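# Shelve each labelled carton onto its named rack board

## Task

Set every carton on the rack board that its label names (A is the top board, B the bottom one), standing flat on its bottom face and not stacked on another carton; if any carton falls or slides down by more than a few centimetres, the job fails.

## Robot and tools

Robot: two UR-style six-joint arms, left_arm and right_arm, each with a Robotiq 140 mm two-finger gripper and a wrist camera. Each arm sits on its own carriage (left_rail carries left_arm, right_rail carries right_arm) on one shared floor track. left_arm's fingers can fold at a hinge: grip with the outer quarter of the pads (near the tips), never push the tips into a surface, and expect loose or unreliable grips nearer the palm. right_arm's fingers are rigid.

Frame: fixed to the table. Table top is z = 0, +z up, +x the direction the arms face, +y to their left. The track lies along y at x = 0, y = 0 at its middle; the table starts at x = 0.17 m. left_rail is always the one at larger y. Each arm base is at (0, carriage position_m, 0.04 m), facing +x. Positions in metres, velocities m/s and rad/s, orientation as quaternion wxyz. end_effector_position is the point between closed pads; fingertips extend about 9 to 33 mm past it depending on opening. Gripper +z is along the fingers, y is the closing direction. Reported positions can be a few cm off, more at full reach.

execute_actions(actions, cameras): actions is a list holding one action (empty list just reports state and images). An action may have "rows", "steps", "until" and rail commands. rows: up to 15 rows, one per 1/30 s step. Each row is one flat list of 18 numbers, each in [-1, 1], covering both arms: left_arm's six joint offsets (shoulder pan, shoulder lift, elbow, wrist 1, wrist 2, wrist 3), then its gripper position, force_limit, speed; then the same nine for right_arm. Joint numbers are offsets, not poses: they are measured from the Joint targets at the start of the call (not from the previous row), scaled so 1.0 = 1.326 rad for pan and lift and 1.989 rad for the other four. Sending the same offset in a new call moves further. Send 0 offsets for an arm to hold it. Gripper position is absolute: +1 fully open (140 mm), about -0.8 pads touch, -1 close until blocked. force_limit -1..+1 raises squeeze (about 14 N to 58 N at slow close); speed -1..+1 sets finger speed (about 30 to 250 mm/s) and faster closing grips harder. To leave a gripper alone, resend its last three numbers. steps: 1 to 450 (default 15), at least the row count; the last row keeps acting afterwards. until: ends early when conditions on left_rail/right_rail fields are met, e.g. {"right_rail": {"position_status": ["!=", "moving"]}}, or {"all": {"status": "ended"}}; numbers need a comparison (=, !=, <, <=, >, >=). Rail commands: {"left_rail": {"position_m": x}} with left_rail -0.8 to 1.5 m and right_rail -1.5 to 0.8 m (absolute place on the track), plus speed_m_s 0.01 to 1 and acceleration_factor 0.1 to 1, or {"stop": true}. Keep carriages at least 0.78 m apart; wait for arrival before aiming a gripper at a scene point.

move(target, speed, blend, stop_force, zero, blocking, cameras): plans smooth joint paths for both arms. target is one 18-number row or a list of up to 15 rows, laid out as above; every row's joint offsets count from the same starting Joint targets. speed: rad/s of the joint with farthest to go, 0.01 to 2 (default 0.5; use much slower when touching). blend in rad rounds corners. stop_force 4 to 80 N ends an arm's path on contact (omit it when lifting away from a press; not allowed with blocking=false). zero (default true) re-zeros before the move. The result adds a move: line (done, off_target, held, fault, etc.). While a move runs, use wait or stop before sending rows.

wait(seconds 0 to 10); stop() brakes a running move; zoom_image(camera, region [x0,y0,x1,y1], up to 504x504 px) for cam_low, cam_left_wrist, cam_right_wrist (672x504 each); zero_wrist_force(arm); read_manual; finished_scene(scene) ends the scene, irreversibly.

Results: Joint positions, velocities and Joint targets per arm (rail first in m, then six joints in rad); Joint torques; Wrist force and torque in gripper axes; gripper object_status (0 moving, 1 blocked while opening, 2 blocked while closing = gripping, 3 reached/pads met) and position_measured in counts (3 open, about 139 = 60 mm, 230 pads touching); rail position_m, position_status (moving, done, contact_stop, time_out, stopped, stopped_with_arm, stopped_for_other_arm, stopped_for_other_carriage) and position_answer (taken/not_taken). Lines like "joint command not followed", "joint sent to its limit", MOTOR HOT or fault lines flag trouble.

Avoid: dropping or releasing moving cartons, slamming or shoving hard (about 150 N or a joint torque limit stops the arm for 10 s), letting the arms or carriages hit each other, knocking anything off the table, long holds at full stretch (motor overheating), heavy off-centre loads. A fast close grips harder; check object_status 2 before lifting.

Each tool is called after "Request:" as name(argument=value, ...) on one line, values as JSON.

## Session

Request:
execute_actions(actions=[])

Scene clock: 0.00 s.
left_arm: end_effector_position=(+0.3563, +0.7786, +0.5790) position_measured=3 object_status=3 end_effector_quat_wxyz=(+0.000, +0.000, +1.000, +0.000) | right_arm: end_effector_position=(+0.3563, -0.6214, +0.5790) position_measured=3 object_status=3 end_effector_quat_wxyz=(+0.000, +0.000, +1.000, +0.000)
Joint positions: left_arm=[0.7 -0.281 -2.157 1.821 -1.235 -1.571 -0.28] | right_arm=[-0.7 -0.28 -2.157 1.821 -1.235 -1.571 -0.28]
Joint velocities: within noise
Joint torques (N m): no reading
Wrist force (N): no reading
Wrist torque (N m): no reading
Wrist force, peak (N): no reading
Joint targets: left_arm=[0.700 -0.280 -2.157 1.821 -1.235 -1.571 -0.280] | right_arm=[-0.700 -0.281 -2.157 1.821 -1.235 -1.571 -0.280]
Tool commands: left_gripper/position=+1.0 left_gripper/force_limit=+1.0 left_gripper/speed=+1.0 right_gripper/position=+1.0 right_gripper/force_limit=+1.0 right_gripper/speed=+1.0
left_rail: position_m=0.700 position_status=done
right_rail: position_m=-0.700 position_status=done

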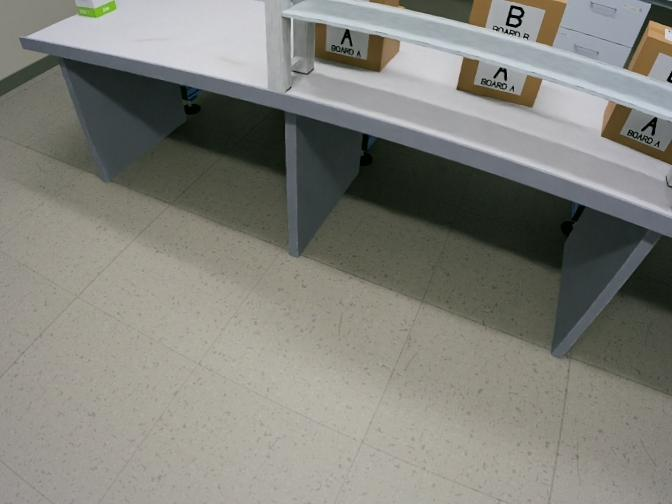

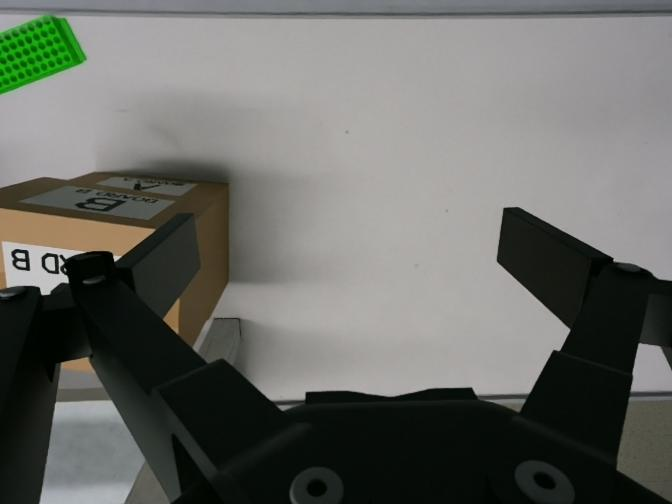

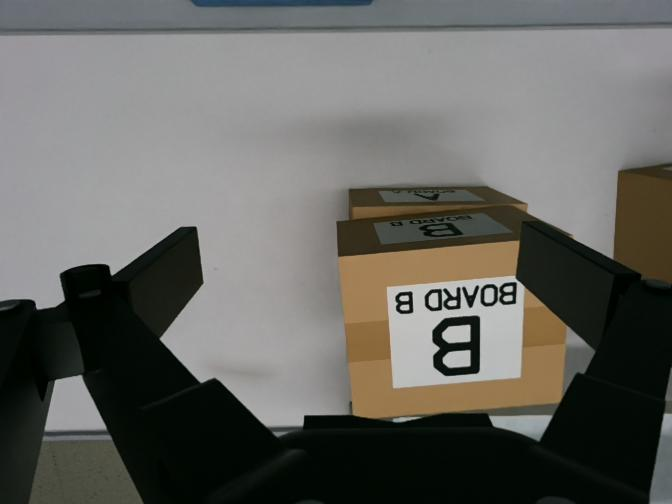

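Request:
zoom_image(camera="cam_low", region=[240, 0, 672, 240])

Request:
zoom_image(camera="cam_left_wrist", region=[0, 150, 350, 504])

Request:
zoom_image(camera="cam_right_wrist", region=[320, 150, 672, 504])

Scaled by 1.167.

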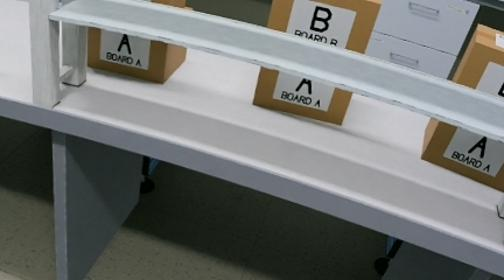

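Scaled by 1.424.

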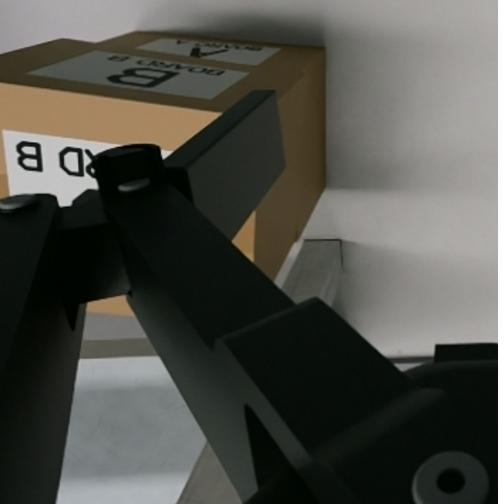

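Scaled by 1.424.

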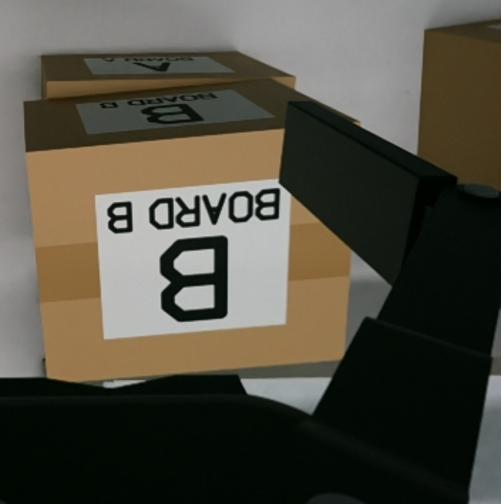

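Request:
move(target=[0,0,0,-0.3,0,0,1,1,1,0,0,0,-0.3,0,0,1,1,1], speed=1)

Scene clock: 63.13 s.
left_arm: end_effector_position=(+0.5203, +0.7313, +0.7051) position_measured=3 object_status=3 end_effector_quat_wxyz=(+0.282, +0.000, +0.956, -0.081) | right_arm: end_effector_position=(+0.5203, -0.6687, +0.7051) position_measured=3 object_status=3 end_effector_quat_wxyz=(+0.282, +0.000, +0.956, -0.081)
Joint positions: left_arm=[0.7 -0.281 -2.157 1.821 -1.831 -1.571 -0.28] | right_arm=[-0.7 -0.281 -2.157 1.821 -1.831 -1.571 -0.28]
Joint velocities: within noise
Joint torques (N m): left_arm=[-0.32 2.28 -49.99 -9.84 -0.34 0.08] | right_arm=[-2.46 4.21 -42.73 -10.91 0.24 0.2]
Wrist force (N): left_arm=[0.1 0.7 0.0] | right_arm=[0.6 0.4 0.8]
Wrist torque (N m): left_arm=[0.18 0.06 -0.09] | right_arm=[-0.03 -0.07 -0.24]
Wrist force, peak (N): left_arm=[-1.2 0.4 -1.0] | right_arm=[1.4 0.1 1.3]
Joint targets: left_arm=[0.700 -0.280 -2.157 1.821 -1.832 -1.571 -0.280] | right_arm=[-0.700 -0.281 -2.157 1.821 -1.832 -1.571 -0.280]
left_rail: position_m=0.700 position_status=done
right_rail: position_m=-0.700 position_status=done
move: done
camera_calibration:
cam_left_wrist: T_world_to_cam=[[0.0378999, 0.98952, -0.139335, -0.636155], [0.608117, 0.0878047, 0.788977, -0.940756], [0.792942, -0.114634, -0.598416, 0.276045], [0, 0, 0, 1]] pos_world=[0.377312, 0.743735, 0.818785]
cam_right_wrist: T_world_to_cam=[[0.0578042, 0.989462, -0.132758, 0.732137], [0.630522, 0.0669174, 0.773281, -0.826782], [0.774016, -0.128406, -0.620009, 0.124724], [0, 0, 0, 1]] pos_world=[0.382445, -0.65308, 0.813862]

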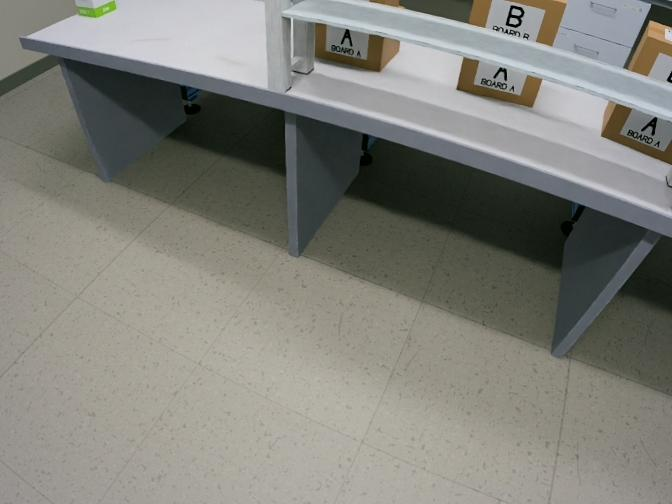

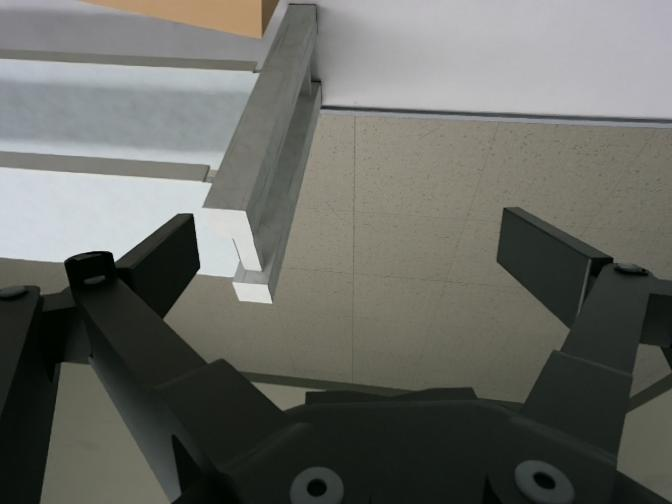

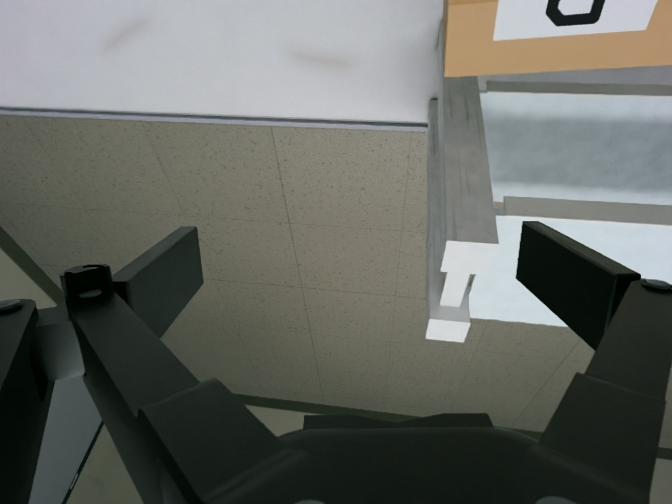

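Request:
move(target=[0,0.161,-0.269,0.4615,0,0,1,1,1,0,0.161,-0.269,0.4615,0,0,1,1,1], speed=1, cameras=[])

Request:
execute_actions(actions=[{"left_rail":{"position_m":0.2},"right_rail":{"position_m":-0.6},"steps":150,"until":{"all":{"status":"ended"}}}], cameras=["cam_left_wrist","cam_right_wrist"])

Scene clock: 90.67 s.
left_arm: end_effector_position=(+0.3840, +0.7706, +0.8001) position_measured=3 object_status=3 end_effector_quat_wxyz=(+0.000, +0.000, +1.000, +0.000) | right_arm: end_effector_position=(+0.3840, -0.6294, +0.8001) position_measured=3 object_status=3 end_effector_quat_wxyz=(+0.000, +0.000, +1.000, +0.000)
Joint positions: left_arm=[0.7 -0.281 -1.943 1.286 -0.914 -1.571 -0.28] | right_arm=[-0.7 -0.28 -1.943 1.286 -0.914 -1.571 -0.28]
Joint velocities: within noise
Joint torques (N m): left_arm=[0.33 14.19 -56.2 -0.2 0.14 0.28] | right_arm=[-0.49 5.23 -45.73 -0.21 0.23 0.14]
Wrist force (N): left_arm=[0.2 0.1 -0.2] | right_arm=[0.2 -0.4 0.5]
Wrist torque (N m): left_arm=[0.03 -0.08 -0.01] | right_arm=[-0.05 -0.05 0.04]
Wrist force, peak (N): left_arm=[0.4 0.2 -1.3] | right_arm=[1.3 0.3 1.7]
Joint targets: left_arm=[0.700 -0.280 -1.943 1.286 -0.914 -1.571 -0.280] | right_arm=[-0.700 -0.281 -1.943 1.286 -0.914 -1.571 -0.280]
left_rail: position_m=0.700 position_status=done
right_rail: position_m=-0.700 position_status=done
move: done
No camera images: "cameras" was empty.

Scene clock: 92.67 s.
left_arm: end_effector_position=(+0.3840, +0.2707, +0.8001) position_measured=3 object_status=3 end_effector_quat_wxyz=(+0.000, +0.000, +1.000, +0.000) end_effector_velocity=(+0.001, -0.002, -0.001) end_effector_angular_velocity=(+0.001, +0.001, -0.002) | right_arm: end_effector_position=(+0.3840, -0.5294, +0.8001) position_measured=3 object_status=3 end_effector_quat_wxyz=(+0.000, +0.000, +1.000, +0.000)
Joint positions: left_arm=[0.2 -0.281 -1.943 1.286 -0.914 -1.571 -0.281] | right_arm=[-0.6 -0.281 -1.943 1.286 -0.914 -1.571 -0.28]
Joint velocities: left_arm=[-0.001 -0.001 0.001 0.001 0 0 0.001] | right_arm=[within noise]
Joint torques (N m): left_arm=[-0.55 -4.47 -50.76 -1.06 -0.14 -0.17] | right_arm=[-1.33 -12.51 -38.47 -1.14 0.59 0.26]
Wrist force (N): left_arm=[-0.1 0.1 -0.3] | right_arm=[0.2 0.0 0.4]
Wrist torque (N m): left_arm=[0.02 0.02 -0.01] | right_arm=[0.04 -0.05 0.03]
Wrist force, peak (N): left_arm=[-0.3 -1.7 -0.3] | right_arm=[0.4 -2.1 0.4]
Joint targets: left_arm=[0.200 -0.280 -1.943 1.286 -0.914 -1.571 -0.280] | right_arm=[-0.600 -0.281 -1.943 1.286 -0.914 -1.571 -0.280]
Tool commands: left_gripper/position=+1.0 left_gripper/force_limit=+1.0 left_gripper/speed=+1.0 right_gripper/position=+1.0 right_gripper/force_limit=+1.0 right_gripper/speed=+1.0
left_rail: position_m=0.200 position_status=done
right_rail: position_m=-0.600 position_status=done
camera_calibration:
cam_left_wrist: T_world_to_cam=[[0.00209481, 0.999835, 0.0180435, -0.27693], [0.940939, -0.00807978, 0.33848, -0.633771], [0.33857, 0.0162687, -0.940801, 0.801081], [0, 0, 0, 1]] pos_world=[0.325698, 0.258731, 0.973173]
cam_right_wrist: T_world_to_cam=[[0.0223751, 0.999669, 0.0127345, 0.517424], [0.950345, -0.0252223, 0.310176, -0.624666], [0.310394, 0.00516197, -0.950594, 0.820188], [0, 0, 0, 1]] pos_world=[0.327489, -0.537242, 0.966833]
Images, in order (width x height): cam_left_wrist 672x504, cam_right_wrist 672x504.

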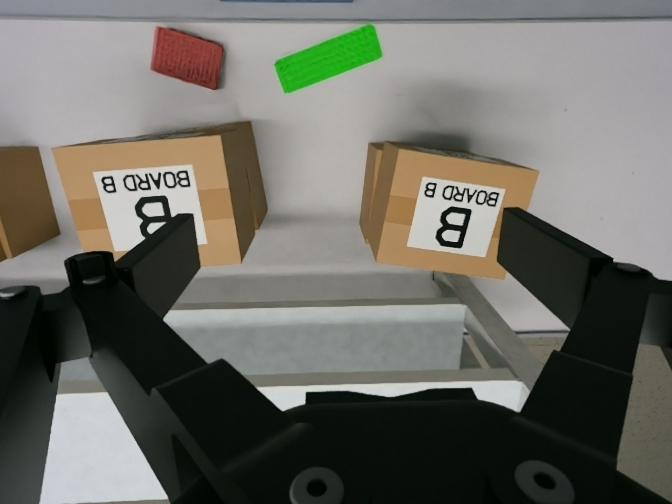

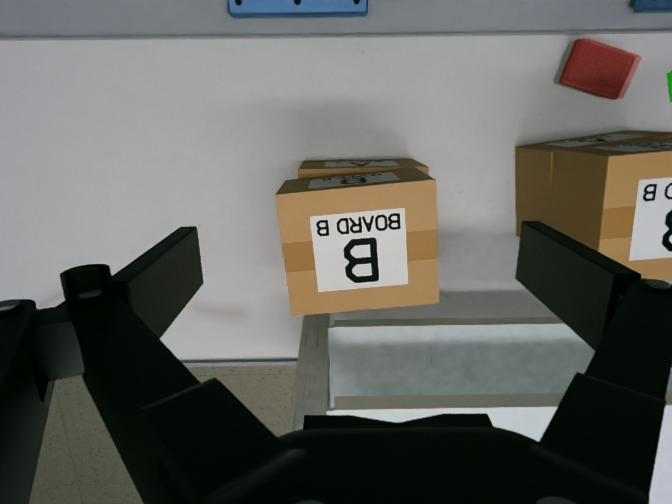

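Request:
execute_actions(actions=[{"left_rail":{"position_m":0.75},"right_rail":{"position_m":-0.75},"steps":150,"until":{"all":{"status":"ended"}}}], cameras=[])

Request:
move(target=[-0.9137,0.0181,0.4756,0.3022,0.8296,-0.6491,-0.03,1,1,0.6139,0.0181,0.4756,0.3022,1.8477,0.9306,-0.03,1,1], speed=1.2)

Scene clock: 276.83 s.
left_arm: end_effector_position=(+0.3840, +0.8205, +0.8001) position_measured=3 object_status=3 end_effector_quat_wxyz=(+0.000, +0.000, +1.000, +0.000) end_effector_velocity=(+0.000, +0.001, +0.000) end_effector_angular_velocity=(+0.000, -0.001, +0.001) | right_arm: end_effector_position=(+0.3840, -0.6794, +0.8001) position_measured=3 object_status=3 end_effector_quat_wxyz=(+0.000, +0.000, +1.000, +0.000)
Joint positions: left_arm=[0.75 -0.28 -1.943 1.286 -0.914 -1.571 -0.281] | right_arm=[-0.75 -0.281 -1.943 1.286 -0.914 -1.571 -0.28]
Joint velocities: left_arm=[0.001 0 0 -0.001 0 0 -0.001] | right_arm=[within noise]
Joint torques (N m): left_arm=[-2.15 -17.03 -41.92 -1.97 0.47 0.18] | right_arm=[-1.82 1.88 -31.36 -3.1 0.88 -0.02]
Wrist force (N): left_arm=[-0.3 0.3 -0.3] | right_arm=[0.2 -0.1 0.3]
Wrist torque (N m): left_arm=[0.07 0.05 -0.01] | right_arm=[0.01 -0.05 0.04]
Wrist force, peak (N): left_arm=[0.1 -2.6 -0.6] | right_arm=[0.4 2.2 0.3]
Joint targets: left_arm=[0.750 -0.280 -1.943 1.286 -0.914 -1.571 -0.280] | right_arm=[-0.750 -0.281 -1.943 1.286 -0.914 -1.571 -0.280]
Tool commands: left_gripper/position=+1.0 left_gripper/force_limit=+1.0 left_gripper/speed=+1.0 right_gripper/position=+1.0 right_gripper/force_limit=+1.0 right_gripper/speed=+1.0
left_rail: position_m=0.750 position_status=done
right_rail: position_m=-0.750 position_status=done
No camera images: "cameras" was empty.

every number of target must lie in its column's range; nothing of the call was run

Request:
move(target=[-0.9137,0.0181,0.4756,0.3022,0.8296,-0.6491,-0.03,1,1,0.3,0.0181,0.4756,0.3022,0.9239,0.4653,-0.03,1,1], speed=1.2, cameras=[])

Request:
move(target=[0,0,0,0,0,0,-0.03,1,1,0.3139,0,0,0,0.9239,0.4653,-0.03,1,1], speed=1.2)

Scene clock: 285.23 s.
left_arm: end_effector_position=(+0.5406, +0.4302, +0.5011) position_measured=132 object_status=3 end_effector_quat_wxyz=(+0.500, +0.500, +0.500, +0.500) | right_arm: end_effector_position=(+0.3627, -0.2011, +0.5012) position_measured=132 object_status=3 end_effector_quat_wxyz=(+0.607, -0.654, -0.268, -0.362)
Joint positions: left_arm=[0.75 -1.492 -1.919 2.232 -0.313 0.079 -1.571] | right_arm=[-0.75 0.117 -1.919 2.232 -0.313 0.266 0.645]
Joint velocities: within noise
Joint torques (N m): left_arm=[-17.48 5.47 -35.9 2.74 2.02 -3.23] | right_arm=[10.98 -2.24 -32.51 2.15 3.3 3.21]
Wrist force (N): left_arm=[0.2 0.2 0.0] | right_arm=[-0.5 1.5 -0.9]
Wrist torque (N m): left_arm=[0.12 0.06 -0.31] | right_arm=[-0.21 -0.24 -0.06]
Wrist force, peak (N): left_arm=[-1.8 -2.6 -1.7] | right_arm=[1.5 -4.1 -1.6]
Joint targets: left_arm=[0.750 -1.492 -1.919 2.232 -0.313 0.079 -1.571] | right_arm=[-0.750 0.117 -1.919 2.232 -0.313 0.267 0.645]
left_rail: position_m=0.750 position_status=done
right_rail: position_m=-0.750 position_status=done
move: done
No camera images: "cameras" was empty.

Scene clock: 287.57 s.
left_arm: end_effector_position=(+0.5406, +0.4301, +0.5010) position_measured=132 object_status=3 end_effector_quat_wxyz=(+0.500, +0.500, +0.500, +0.500) | right_arm: end_effector_position=(+0.5402, -0.4297, +0.5012) position_measured=132 object_status=3 end_effector_quat_wxyz=(+0.500, -0.500, +0.500, -0.500)
Joint positions: left_arm=[0.75 -1.492 -1.919 2.232 -0.313 0.079 -1.571] | right_arm=[-0.75 0.533 -1.919 2.232 -0.313 2.104 1.57]
Joint velocities: within noise
Joint torques (N m): left_arm=[-15.15 7.55 -38.82 1.7 2.22 -2.88] | right_arm=[11.05 -8.81 -39.67 -1.32 3.53 3.16]
Wrist force (N): left_arm=[0.1 -0.2 0.1] | right_arm=[0.4 1.7 1.0]
Wrist torque (N m): left_arm=[0.03 0.08 -0.31] | right_arm=[-0.37 -0.26 -0.38]
Wrist force, peak (N): left_arm=[0.1 -0.4 -0.2] | right_arm=[-1.0 1.5 -1.3]
Joint targets: left_arm=[0.750 -1.492 -1.919 2.232 -0.313 0.079 -1.571] | right_arm=[-0.750 0.533 -1.919 2.232 -0.313 2.104 1.570]
left_rail: position_m=0.750 position_status=done
right_rail: position_m=-0.750 position_status=done
move: done
camera_calibration:
cam_left_wrist: T_world_to_cam=[[-0.0181937, -0.00111273, 0.999834, -0.481648], [-0.338162, -0.94106, -0.00720075, 0.587332], [0.940912, -0.338237, 0.016745, -0.188767], [0, 0, 0, 1]] pos_world=[0.367464, 0.488331, 0.488958]
cam_right_wrist: T_world_to_cam=[[-0.0124803, 0.0218487, -0.999683, 0.524121], [-0.310266, 0.95033, 0.0246435, 0.565418], [0.950568, 0.310476, -0.00508151, -0.201476], [0, 0, 0, 1]] pos_world=[0.373488, -0.486231, 0.508998]

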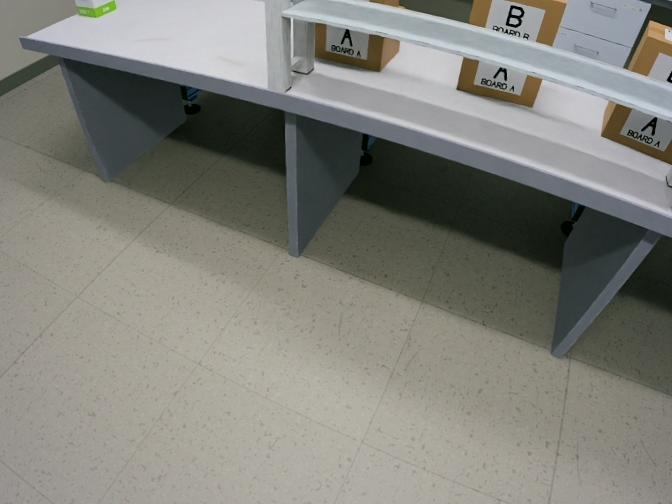

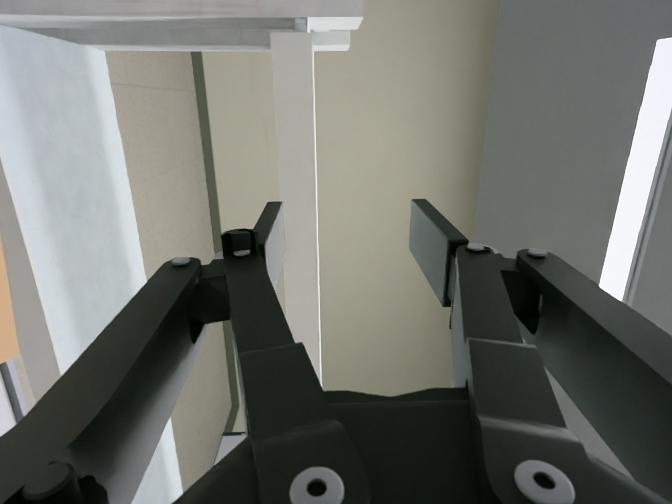

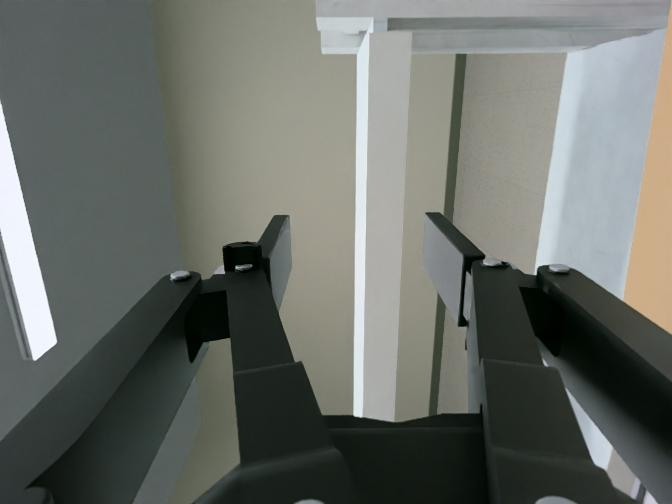

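Request:
zoom_image(camera="cam_right_wrist", region=[320, 0, 672, 264])

Request:
zoom_image(camera="cam_left_wrist", region=[0, 0, 370, 504])

Scaled by 1.432.

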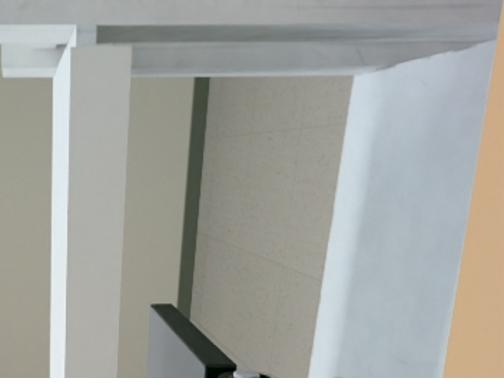

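Scaled by 1.000.

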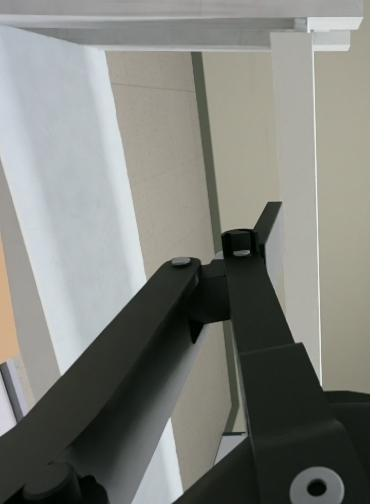

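Request:
execute_actions(actions=[{"left_rail":{"position_m":0.48},"right_rail":{"position_m":-0.58},"steps":150,"until":{"all":{"status":"ended"}}}], cameras=[])

Request:
move(target=[-0.2006,-0.030,0.0126,0.0075,-0.1388,0,-0.03,1,1,0.0747,-0.0347,0.0146,0.0085,-0.0357,0,-0.03,1,1])

Scene clock: 332.77 s.
left_arm: end_effector_position=(+0.5406, +0.1602, +0.5010) position_measured=132 object_status=3 end_effector_quat_wxyz=(+0.500, +0.500, +0.500, +0.500) end_effector_velocity=(+0.000, -0.002, +0.000) end_effector_angular_velocity=(+0.002, +0.000, -0.001) | right_arm: end_effector_position=(+0.5402, -0.2598, +0.5012) position_measured=132 object_status=3 end_effector_quat_wxyz=(+0.500, -0.500, +0.500, -0.500)
Joint positions: left_arm=[0.48 -1.492 -1.919 2.232 -0.313 0.079 -1.571] | right_arm=[-0.58 0.533 -1.919 2.232 -0.313 2.104 1.57]
Joint velocities: left_arm=[-0.001 -0.001 0 0 0.001 0.001 0.001] | right_arm=[within noise]
Joint torques (N m): left_arm=[-4.37 -13.06 -46.44 0.24 1.35 -2.48] | right_arm=[10.15 -18.08 -46.9 -4.44 2.85 2.78]
Wrist force (N): left_arm=[0.3 -0.2 0.0] | right_arm=[0.2 1.7 0.9]
Wrist torque (N m): left_arm=[0.04 0.05 -0.31] | right_arm=[-0.37 -0.22 -0.38]
Wrist force, peak (N): left_arm=[-2.0 0.2 -0.4] | right_arm=[2.3 2.0 1.1]
Joint targets: left_arm=[0.480 -1.492 -1.919 2.232 -0.313 0.079 -1.571] | right_arm=[-0.580 0.533 -1.919 2.232 -0.313 2.104 1.570]
Tool commands: left_gripper/position=-0.03 left_gripper/force_limit=+1.0 left_gripper/speed=+1.0 right_gripper/position=-0.03 right_gripper/force_limit=+1.0 right_gripper/speed=+1.0
left_rail: position_m=0.480 position_status=done
right_rail: position_m=-0.580 position_status=done
No camera images: "cameras" was empty.

Scene clock: 333.93 s.
left_arm: end_effector_position=(+0.4533, +0.1420, +0.5003) position_measured=132 object_status=3 end_effector_quat_wxyz=(+0.498, +0.497, +0.503, +0.502) | right_arm: end_effector_position=(+0.4839, -0.1978, +0.5002) position_measured=132 object_status=3 end_effector_quat_wxyz=(+0.541, -0.541, +0.455, -0.456)
Joint positions: left_arm=[0.48 -1.758 -1.959 2.257 -0.298 -0.197 -1.571] | right_arm=[-0.58 0.632 -1.965 2.261 -0.296 2.033 1.57]
Joint velocities: within noise
Joint torques (N m): left_arm=[-17.75 -30.44 -34.21 3.51 -2.22 -2.74] | right_arm=[11.72 -25.46 -34.24 0.72 -2.91 2.64]
Wrist force (N): left_arm=[0.2 -0.2 -0.2] | right_arm=[0.1 1.5 1.1]
Wrist torque (N m): left_arm=[0.01 0.06 -0.32] | right_arm=[-0.35 -0.17 -0.38]
Wrist force, peak (N): left_arm=[-2.5 -0.1 1.5] | right_arm=[0.8 1.8 1.9]
Joint targets: left_arm=[0.480 -1.758 -1.959 2.257 -0.298 -0.197 -1.571] | right_arm=[-0.580 0.632 -1.965 2.261 -0.296 2.033 1.570]
left_rail: position_m=0.480 position_status=done
right_rail: position_m=-0.580 position_status=done
move: done
camera_calibration:
cam_left_wrist: T_world_to_cam=[[-0.018095, -0.00149778, 0.999835, -0.482767], [-0.328662, -0.944419, -0.00736288, 0.282947], [0.944274, -0.328741, 0.016597, -0.206853], [0, 0, 0, 1]] pos_world=[0.279584, 0.198496, 0.488204]
cam_right_wrist: T_world_to_cam=[[-0.0159278, 0.0195395, -0.999682, 0.518616], [-0.466361, 0.884249, 0.0247138, 0.389947], [0.884451, 0.466607, -0.00497171, -0.157103], [0, 0, 0, 1]] pos_world=[0.329066, -0.281639, 0.508033]

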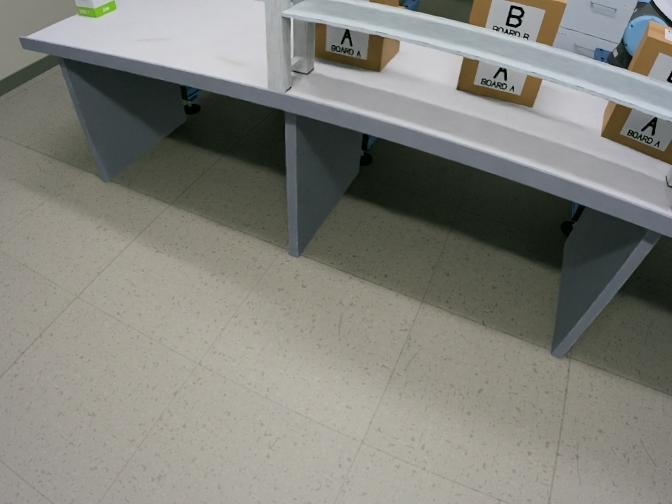

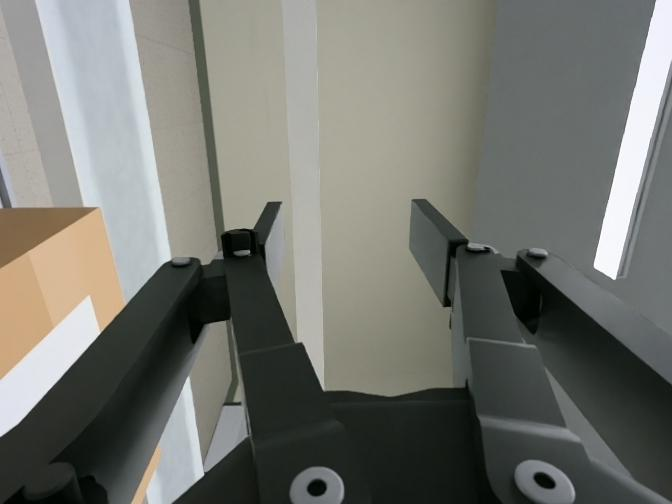

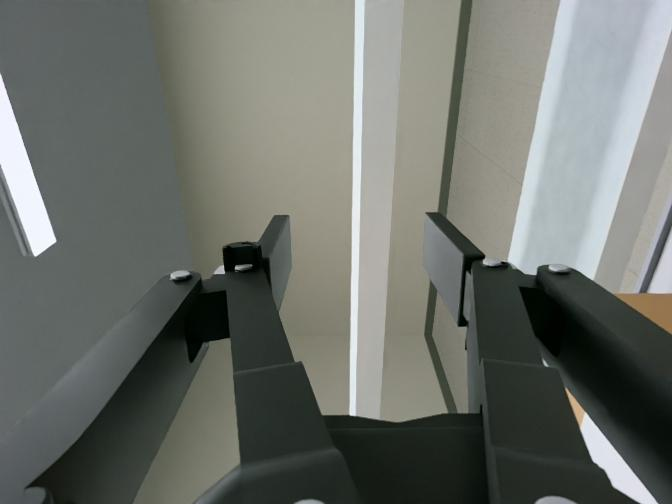

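Request:
move(target=[[-0.0149,-0.0513,0.0185,0.0156,-0.0101,0,-0.03,1,1,0,0,0,0,0,0,-0.03,1,1],[-0.0149,0.2330,0.1750,-0.3303,-0.0101,0,-0.03,1,1,0,0.2771,0.1492,-0.3338,0,0,-0.03,1,1]], speed=0.4)

Scene clock: 365.57 s.
left_arm: end_effector_position=(+0.4532, +0.1721, +0.2452) position_measured=132 object_status=3 end_effector_quat_wxyz=(+0.498, +0.497, +0.503, +0.502) | right_arm: end_effector_position=(+0.4839, -0.1977, +0.2454) position_measured=132 object_status=3 end_effector_quat_wxyz=(+0.541, -0.541, +0.455, -0.456)
Joint positions: left_arm=[0.48 -1.778 -1.65 2.605 -0.955 -0.217 -1.571] | right_arm=[-0.58 0.632 -1.598 2.557 -0.96 2.033 1.57]
Joint velocities: within noise
Joint torques (N m): left_arm=[-9.53 2.58 -16.57 -1.53 1.78 -2.24] | right_arm=[9.24 -15.07 -18.57 -6.9 -1.97 2.58]
Wrist force (N): left_arm=[-0.1 0.0 -0.3] | right_arm=[0.2 1.0 1.4]
Wrist torque (N m): left_arm=[0.06 0.12 -0.30] | right_arm=[-0.42 -0.20 -0.35]
Wrist force, peak (N): left_arm=[1.1 1.6 0.5] | right_arm=[0.4 2.1 0.8]
Joint targets: left_arm=[0.480 -1.778 -1.650 2.605 -0.955 -0.217 -1.571] | right_arm=[-0.580 0.632 -1.598 2.558 -0.960 2.033 1.570]
left_rail: position_m=0.480 position_status=done
right_rail: position_m=-0.580 position_status=done
move: done
camera_calibration:
cam_left_wrist: T_world_to_cam=[[-0.0180959, -0.00153499, 0.999835, -0.22772], [-0.328355, -0.944526, -0.00739294, 0.309305], [0.944381, -0.328434, 0.016588, -0.192725], [0, 0, 0, 1]] pos_world=[0.279446, 0.2285, 0.233166]
cam_right_wrist: T_world_to_cam=[[-0.0161142, 0.0194027, -0.999682, 0.263964], [-0.466469, 0.884193, 0.0246804, 0.39622], [0.884391, 0.466718, -0.00519731, -0.158332], [0, 0, 0, 1]] pos_world=[0.329105, -0.28156, 0.253279]

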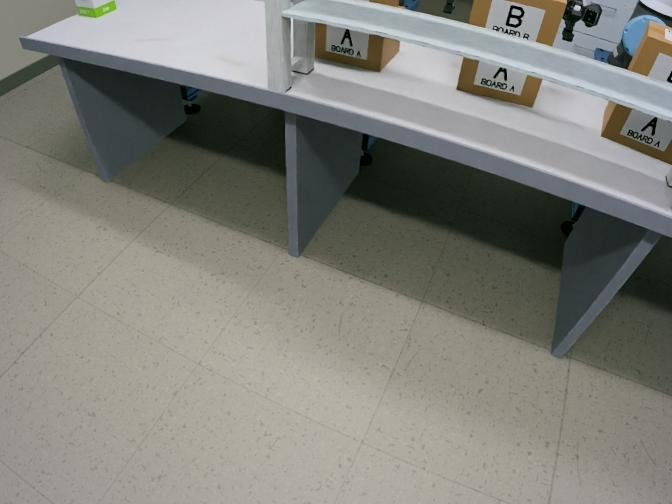

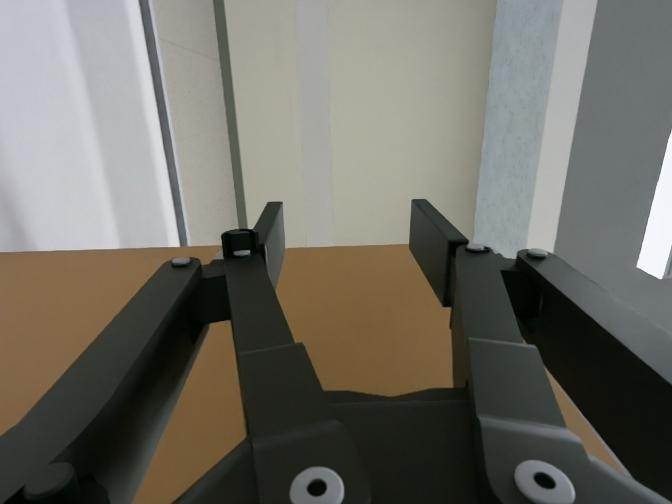

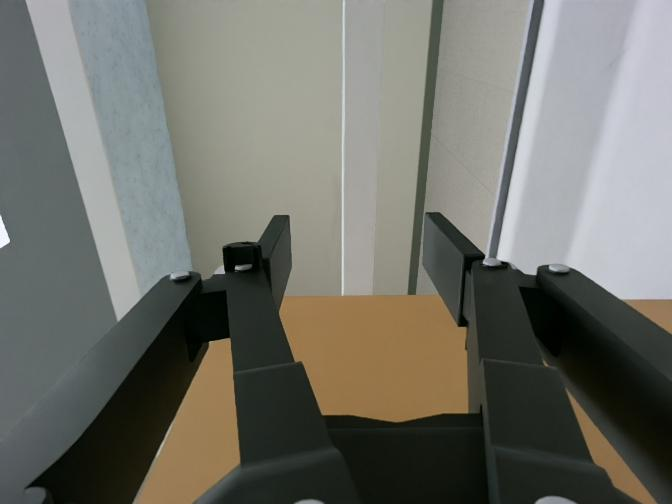

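Request:
move(target=[0.0302,0.0652,-0.0406,-0.0029,0.0201,0,-0.03,1,1,0.0845,0.0548,-0.0373,0.0008,0.0563,0,-0.03,1,1], speed=0.03, stop_force=6)

Scene clock: 392.03 s.
left_arm: end_effector_position=(+0.4565, +0.1327, +0.2454) position_measured=132 object_status=3 end_effector_quat_wxyz=(+0.498, +0.497, +0.503, +0.502) | right_arm: end_effector_position=(+0.4799, -0.1525, +0.2454) position_measured=132 object_status=3 end_effector_quat_wxyz=(+0.541, -0.541, +0.455, -0.456)
Joint positions: left_arm=[0.48 -1.742 -1.574 2.534 -0.96 -0.182 -1.571] | right_arm=[-0.58 0.744 -1.525 2.483 -0.958 2.145 1.57]
Joint velocities: within noise
Joint torques (N m): left_arm=[-13.09 -48.78 -15.93 1.47 -1.99 -2.28] | right_arm=[10.59 -22.73 -32.93 0.59 3.69 2.63]
Wrist force (N): left_arm=[0.2 0.0 -0.5] | right_arm=[0.2 1.5 1.7]
Wrist torque (N m): left_arm=[0.04 0.08 -0.29] | right_arm=[-0.30 -0.18 -0.34]
Wrist force, peak (N): left_arm=[7.0 1.1 -3.1] | right_arm=[0.1 1.5 2.0]
Joint targets: left_arm=[0.480 -1.742 -1.574 2.534 -0.960 -0.182 -1.571] | right_arm=[-0.580 0.744 -1.525 2.483 -0.958 2.145 1.570]
left_rail: position_m=0.480 position_status=done
right_rail: position_m=-0.580 position_status=done
move: contact (left_arm); left_arm: the shoulder lift is farthest, 0.011 rad from its target
camera_calibration:
cam_left_wrist: T_world_to_cam=[[-0.0181076, -0.00156214, 0.999835, -0.227917], [-0.328176, -0.944587, -0.00741927, 0.273143], [0.944443, -0.328256, 0.0165915, -0.208906], [0, 0, 0, 1]] pos_world=[0.282811, 0.189077, 0.233372]
cam_right_wrist: T_world_to_cam=[[-0.0162011, 0.0193661, -0.999681, 0.263065], [-0.466522, 0.884165, 0.0246888, 0.354463], [0.884361, 0.466773, -0.00528978, -0.175834], [0, 0, 0, 1]] pos_world=[0.325128, -0.236423, 0.2533]

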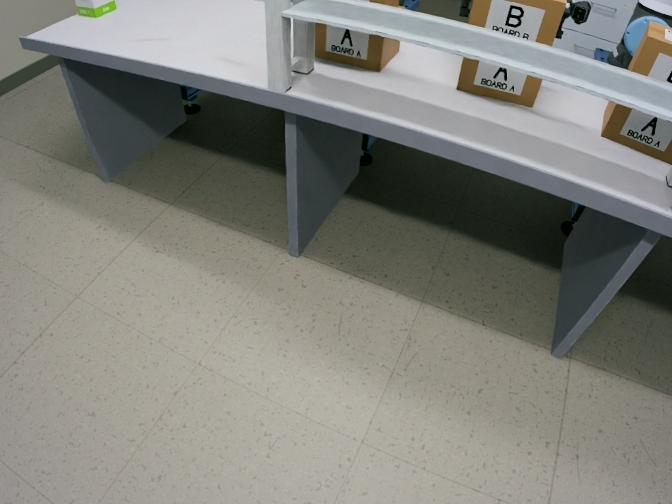

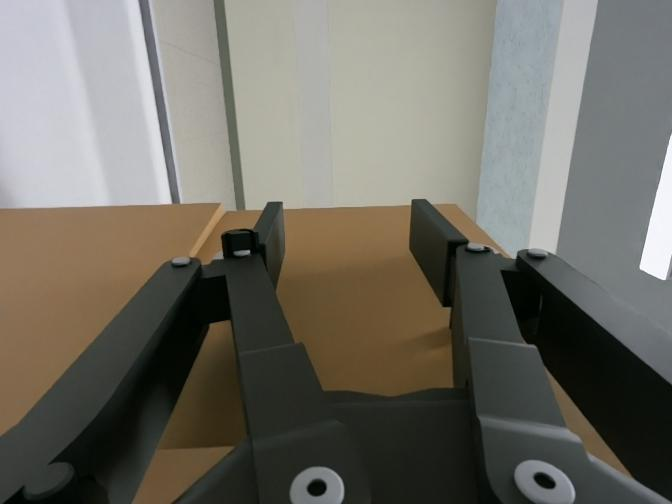

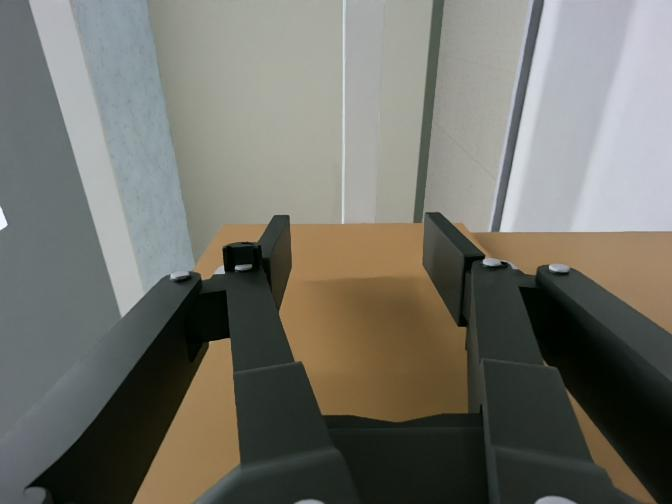

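Request:
move(target=[0,0,0,0,0,0,-0.03,1,1,0.034,0.022,-0.015,0.0003,0.0228,0,-0.03,1,1], speed=0.02, stop_force=15, cameras=["cam_left_wrist","cam_right_wrist"])

Scene clock: 405.50 s.
left_arm: end_effector_position=(+0.4565, +0.1327, +0.2454) position_measured=132 object_status=3 end_effector_quat_wxyz=(+0.498, +0.497, +0.503, +0.502) | right_arm: end_effector_position=(+0.4765, -0.1359, +0.2447) position_measured=132 object_status=3 end_effector_quat_wxyz=(+0.541, -0.541, +0.456, -0.456)
Joint positions: left_arm=[0.48 -1.742 -1.574 2.534 -0.96 -0.182 -1.571] | right_arm=[-0.58 0.784 -1.5 2.457 -0.958 2.185 1.57]
Joint velocities: within noise
Joint torques (N m): left_arm=[-15.54 -48.41 -24.6 1.77 4.92 -2.09] | right_arm=[-7.64 -44.76 -19.63 0.43 -7.72 1.91]
Wrist force (N): left_arm=[9.0 0.5 -3.3] | right_arm=[11.1 -2.4 2.5]
Wrist torque (N m): left_arm=[-0.09 -0.24 -0.68] | right_arm=[-0.31 0.10 0.13]
Wrist force, peak (N): left_arm=[9.7 1.1 -3.5] | right_arm=[16.0 -3.6 2.1]
Joint targets: left_arm=[0.480 -1.742 -1.574 2.534 -0.960 -0.182 -1.571] | right_arm=[-0.580 0.784 -1.500 2.457 -0.958 2.185 1.570]
left_rail: position_m=0.480 position_status=done
right_rail: position_m=-0.580 position_status=done
move: contact (right_arm)
camera_calibration:
cam_left_wrist: T_world_to_cam=[[-0.0181074, -0.00156085, 0.999835, -0.227918], [-0.328162, -0.944592, -0.00741777, 0.273141], [0.944448, -0.328243, 0.0165919, -0.208908], [0, 0, 0, 1]] pos_world=[0.28281, 0.189079, 0.233372]
cam_right_wrist: T_world_to_cam=[[-0.0161724, 0.0194241, -0.999681, 0.261958], [-0.466206, 0.884331, 0.0247249, 0.337998], [0.884528, 0.466457, -0.00524616, -0.180692], [0, 0, 0, 1]] pos_world=[0.32164, -0.219705, 0.25257]
Images, in order (width x height): cam_left_wrist 672x504, cam_right_wrist 672x504.

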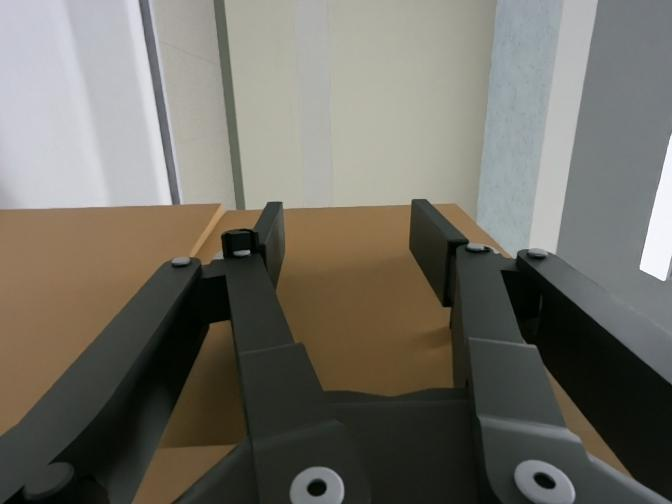

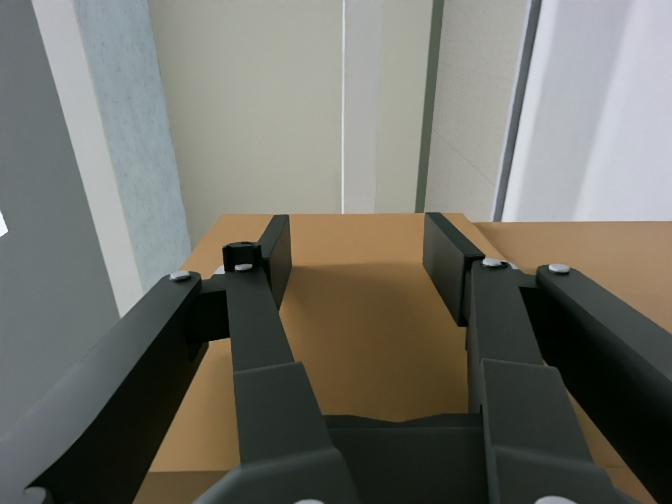

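Request:
move(target=[0.0014,0.0031,-0.0019,-0.0001,0.001,0,-0.03,1,1,0.0038,0.0024,-0.0017,0,0.0025,0,-0.03,1,1], speed=0.02, cameras=[])

Scene clock: 412.53 s.
left_arm: end_effector_position=(+0.4568, +0.1307, +0.2453) position_measured=132 object_status=3 end_effector_quat_wxyz=(+0.497, +0.497, +0.503, +0.503) | right_arm: end_effector_position=(+0.4760, -0.1338, +0.2447) position_measured=132 object_status=3 end_effector_quat_wxyz=(+0.541, -0.541, +0.456, -0.456)
Joint positions: left_arm=[0.48 -1.74 -1.57 2.53 -0.96 -0.18 -1.571] | right_arm=[-0.58 0.789 -1.497 2.454 -0.958 2.19 1.57]
Joint velocities: within noise
Joint torques (N m): left_arm=[-1.73 -5.31 -60.56 -2.34 16.5 -1.13] | right_arm=[33.41 -15.96 -41.47 -3.36 -6.21 1.95]
Wrist force (N): left_arm=[38.4 -0.7 -9.1] | right_arm=[42.9 -8.7 3.1]
Wrist torque (N m): left_arm=[-0.37 -1.36 -1.85] | right_arm=[-0.55 -0.34 0.10]
Wrist force, peak (N): left_arm=[38.4 -0.7 -9.1] | right_arm=[42.9 -8.7 3.1]
Joint targets: left_arm=[0.480 -1.740 -1.570 2.530 -0.960 -0.180 -1.571] | right_arm=[-0.580 0.789 -1.496 2.454 -0.958 2.190 1.570]
left_rail: position_m=0.480 position_status=done
right_rail: position_m=-0.580 position_status=done
move: done
No camera images: "cameras" was empty.

Request:
move(target=[0,-0.0400,-0.00925,0.0359,0,0,-0.03,1,1,0,-0.0367,-0.0082,0.0327,0,0,-0.03,1,1], speed=0.06, cameras=["cam_left_wrist","cam_right_wrist"])

Scene clock: 435.07 s.
left_arm: end_effector_position=(+0.4568, +0.1304, +0.2690) position_measured=132 object_status=3 end_effector_quat_wxyz=(+0.498, +0.497, +0.503, +0.502) end_effector_velocity=(+0.000, +0.001, +0.000) end_effector_angular_velocity=(+0.006, -0.001, +0.000) | right_arm: end_effector_position=(+0.4759, -0.1338, +0.2684) position_measured=132 object_status=3 end_effector_quat_wxyz=(+0.541, -0.541, +0.456, -0.456)
Joint positions: left_arm=[0.48 -1.74 -1.623 2.512 -0.889 -0.18 -1.571] | right_arm=[-0.58 0.789 -1.545 2.437 -0.893 2.19 1.57]
Joint velocities: left_arm=[0 0.001 -0.001 0.001 0.005 0.001 0.001] | right_arm=[within noise]
Joint torques (N m): left_arm=[-24.7 -41.62 -63.3 0.99 10.53 3.13] | right_arm=[33.15 -55.66 -54.92 -4.41 -10.29 -0.85]
Wrist force (N): left_arm=[37.8 -6.1 -9.9] | right_arm=[39.3 17.1 6.4]
Wrist torque (N m): left_arm=[-0.61 -1.43 -1.73] | right_arm=[-1.10 0.17 0.23]
Wrist force, peak (N): left_arm=[41.8 -4.4 -10.4] | right_arm=[43.4 17.8 6.6]
Joint targets: left_arm=[0.480 -1.740 -1.623 2.512 -0.889 -0.180 -1.571] | right_arm=[-0.580 0.789 -1.545 2.437 -0.893 2.190 1.570]
left_rail: position_m=0.480 position_status=done
right_rail: position_m=-0.580 position_status=done
move: done
camera_calibration:
cam_left_wrist: T_world_to_cam=[[-0.0181242, -0.00165243, 0.999834, -0.251474], [-0.328343, -0.944529, -0.00751297, 0.271349], [0.944385, -0.328425, 0.0165763, -0.210212], [0, 0, 0, 1]] pos_world=[0.283059, 0.186843, 0.256956]
cam_right_wrist: T_world_to_cam=[[-0.0160708, 0.0195441, -0.99968, 0.285605], [-0.466252, 0.884305, 0.0247839, 0.335287], [0.884506, 0.466501, -0.00509906, -0.181042], [0, 0, 0, 1]] pos_world=[0.321051, -0.217621, 0.276281]
Images, in order (width x height): cam_left_wrist 672x504, cam_right_wrist 672x504.

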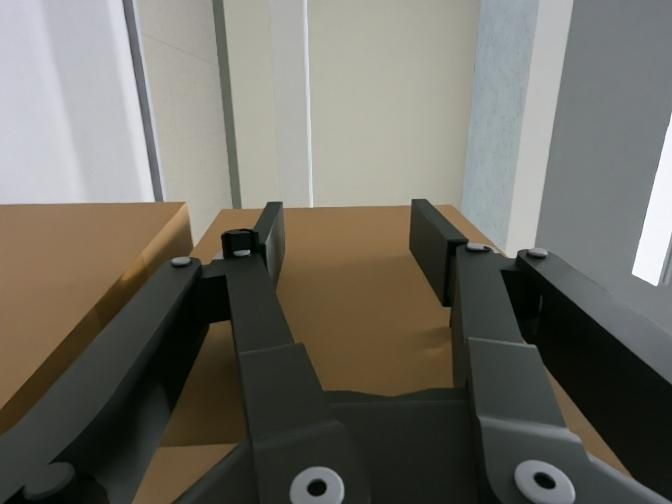

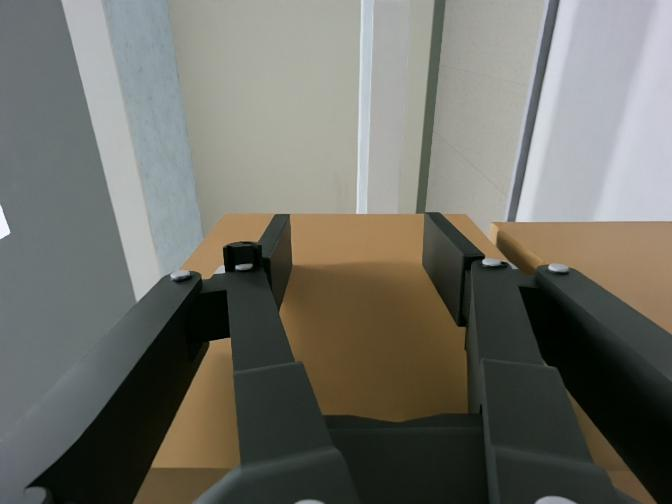

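Request:
move(target=[0,0,0,0,0,0,-0.03,1,1,0.0028,0.0018,-0.0012,0,0.0019,0,-0.03,1,1], speed=0.02, cameras=[])

Request:
move(target=[[0,-0.0372,-0.01045,0.0353,0,0,-0.03,1,1,0,-0.0344,-0.0095,0.0325,0,0,-0.03,1,1],[0,-0.0701,-0.02155,0.0683,0,0,-0.03,1,1,0,-0.0645,-0.0196,0.0626,0,0,-0.03,1,1],[0,-0.1010,-0.03375,0.1011,0,0,-0.03,1,1,0,-0.0935,-0.0311,0.0933,0,0,-0.03,1,1]], speed=0.1, blend=0.02, cameras=["cam_left_wrist","cam_right_wrist"])

Scene clock: 446.07 s.
left_arm: end_effector_position=(+0.4568, +0.1305, +0.2691) position_measured=132 object_status=3 end_effector_quat_wxyz=(+0.498, +0.497, +0.503, +0.502) | right_arm: end_effector_position=(+0.4755, -0.1323, +0.2685) position_measured=132 object_status=3 end_effector_quat_wxyz=(+0.541, -0.541, +0.456, -0.456)
Joint positions: left_arm=[0.48 -1.74 -1.623 2.512 -0.889 -0.18 -1.571] | right_arm=[-0.58 0.793 -1.543 2.435 -0.893 2.194 1.57]
Joint velocities: within noise
Joint torques (N m): left_arm=[-26 -39.98 -58.96 0.57 7.53 3.31] | right_arm=[42.13 -33.28 -59.59 -4.98 -8.1 -0.7]
Wrist force (N): left_arm=[50.9 -2.9 -12.9] | right_arm=[52.7 18.1 7.3]
Wrist torque (N m): left_arm=[-0.59 -1.87 -2.31] | right_arm=[-1.11 0.20 0.36]
Wrist force, peak (N): left_arm=[50.9 -2.9 -12.9] | right_arm=[52.9 18.7 7.4]
Joint targets: left_arm=[0.480 -1.740 -1.623 2.512 -0.889 -0.180 -1.571] | right_arm=[-0.580 0.793 -1.543 2.435 -0.893 2.194 1.570]
left_rail: position_m=0.480 position_status=done
right_rail: position_m=-0.580 position_status=done
move: done
No camera images: "cameras" was empty.

Scene clock: 448.50 s.
left_arm: end_effector_position=(+0.4568, +0.1306, +0.3402) position_measured=132 object_status=3 end_effector_quat_wxyz=(+0.498, +0.497, +0.503, +0.502) | right_arm: end_effector_position=(+0.4756, -0.1321, +0.3398) position_measured=132 object_status=3 end_effector_quat_wxyz=(+0.541, -0.541, +0.456, -0.456)
Joint positions: left_arm=[0.48 -1.74 -1.757 2.445 -0.688 -0.18 -1.571] | right_arm=[-0.58 0.793 -1.666 2.373 -0.707 2.194 1.57]
Joint velocities: within noise
Joint torques (N m): left_arm=[-25.71 -33.38 -70 0.54 18.99 2.8] | right_arm=[40.95 -49.74 -64.06 -4.77 -12.23 -0.81]
Wrist force (N): left_arm=[50.8 -2.8 -12.2] | right_arm=[52.6 19.5 7.5]
Wrist torque (N m): left_arm=[-0.47 -1.85 -2.32] | right_arm=[-1.14 0.05 0.11]
Wrist force, peak (N): left_arm=[55.3 -2.2 -12.4] | right_arm=[57.4 20.0 7.6]
Joint targets: left_arm=[0.480 -1.740 -1.757 2.444 -0.688 -0.180 -1.571] | right_arm=[-0.580 0.793 -1.667 2.373 -0.707 2.194 1.570]
left_rail: position_m=0.480 position_status=done
right_rail: position_m=-0.580 position_status=done
move: done
camera_calibration:
cam_left_wrist: T_world_to_cam=[[-0.0181308, -0.00169311, 0.999834, -0.322606], [-0.328262, -0.944557, -0.00755213, 0.272015], [0.944413, -0.328344, 0.0165698, -0.211374], [0, 0, 0, 1]] pos_world=[0.283067, 0.186985, 0.328109]
cam_right_wrist: T_world_to_cam=[[-0.0158875, 0.0197164, -0.999679, 0.356883], [-0.466193, 0.884334, 0.0248505, 0.331861], [0.884541, 0.466438, -0.00485823, -0.181322], [0, 0, 0, 1]] pos_world=[0.320767, -0.215937, 0.347641]
Images, in order (width x height): cam_left_wrist 672x504, cam_right_wrist 672x504.

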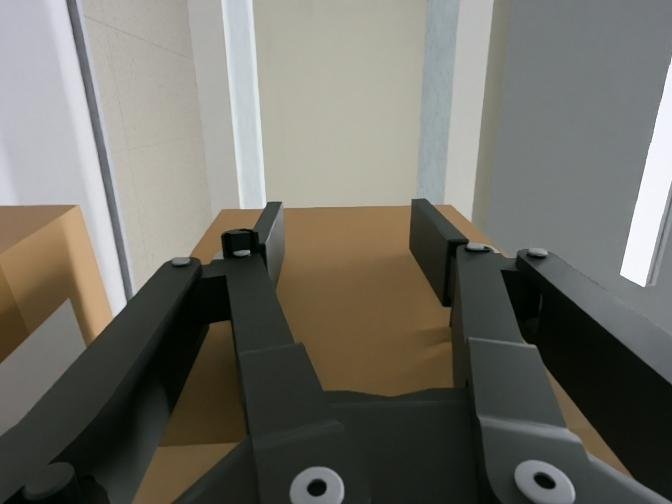

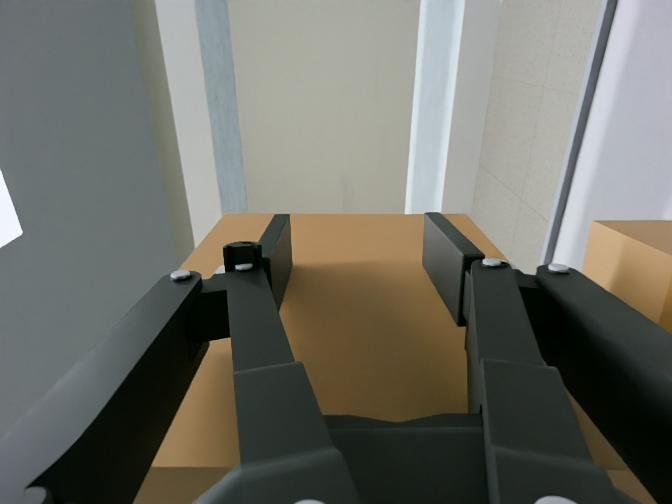

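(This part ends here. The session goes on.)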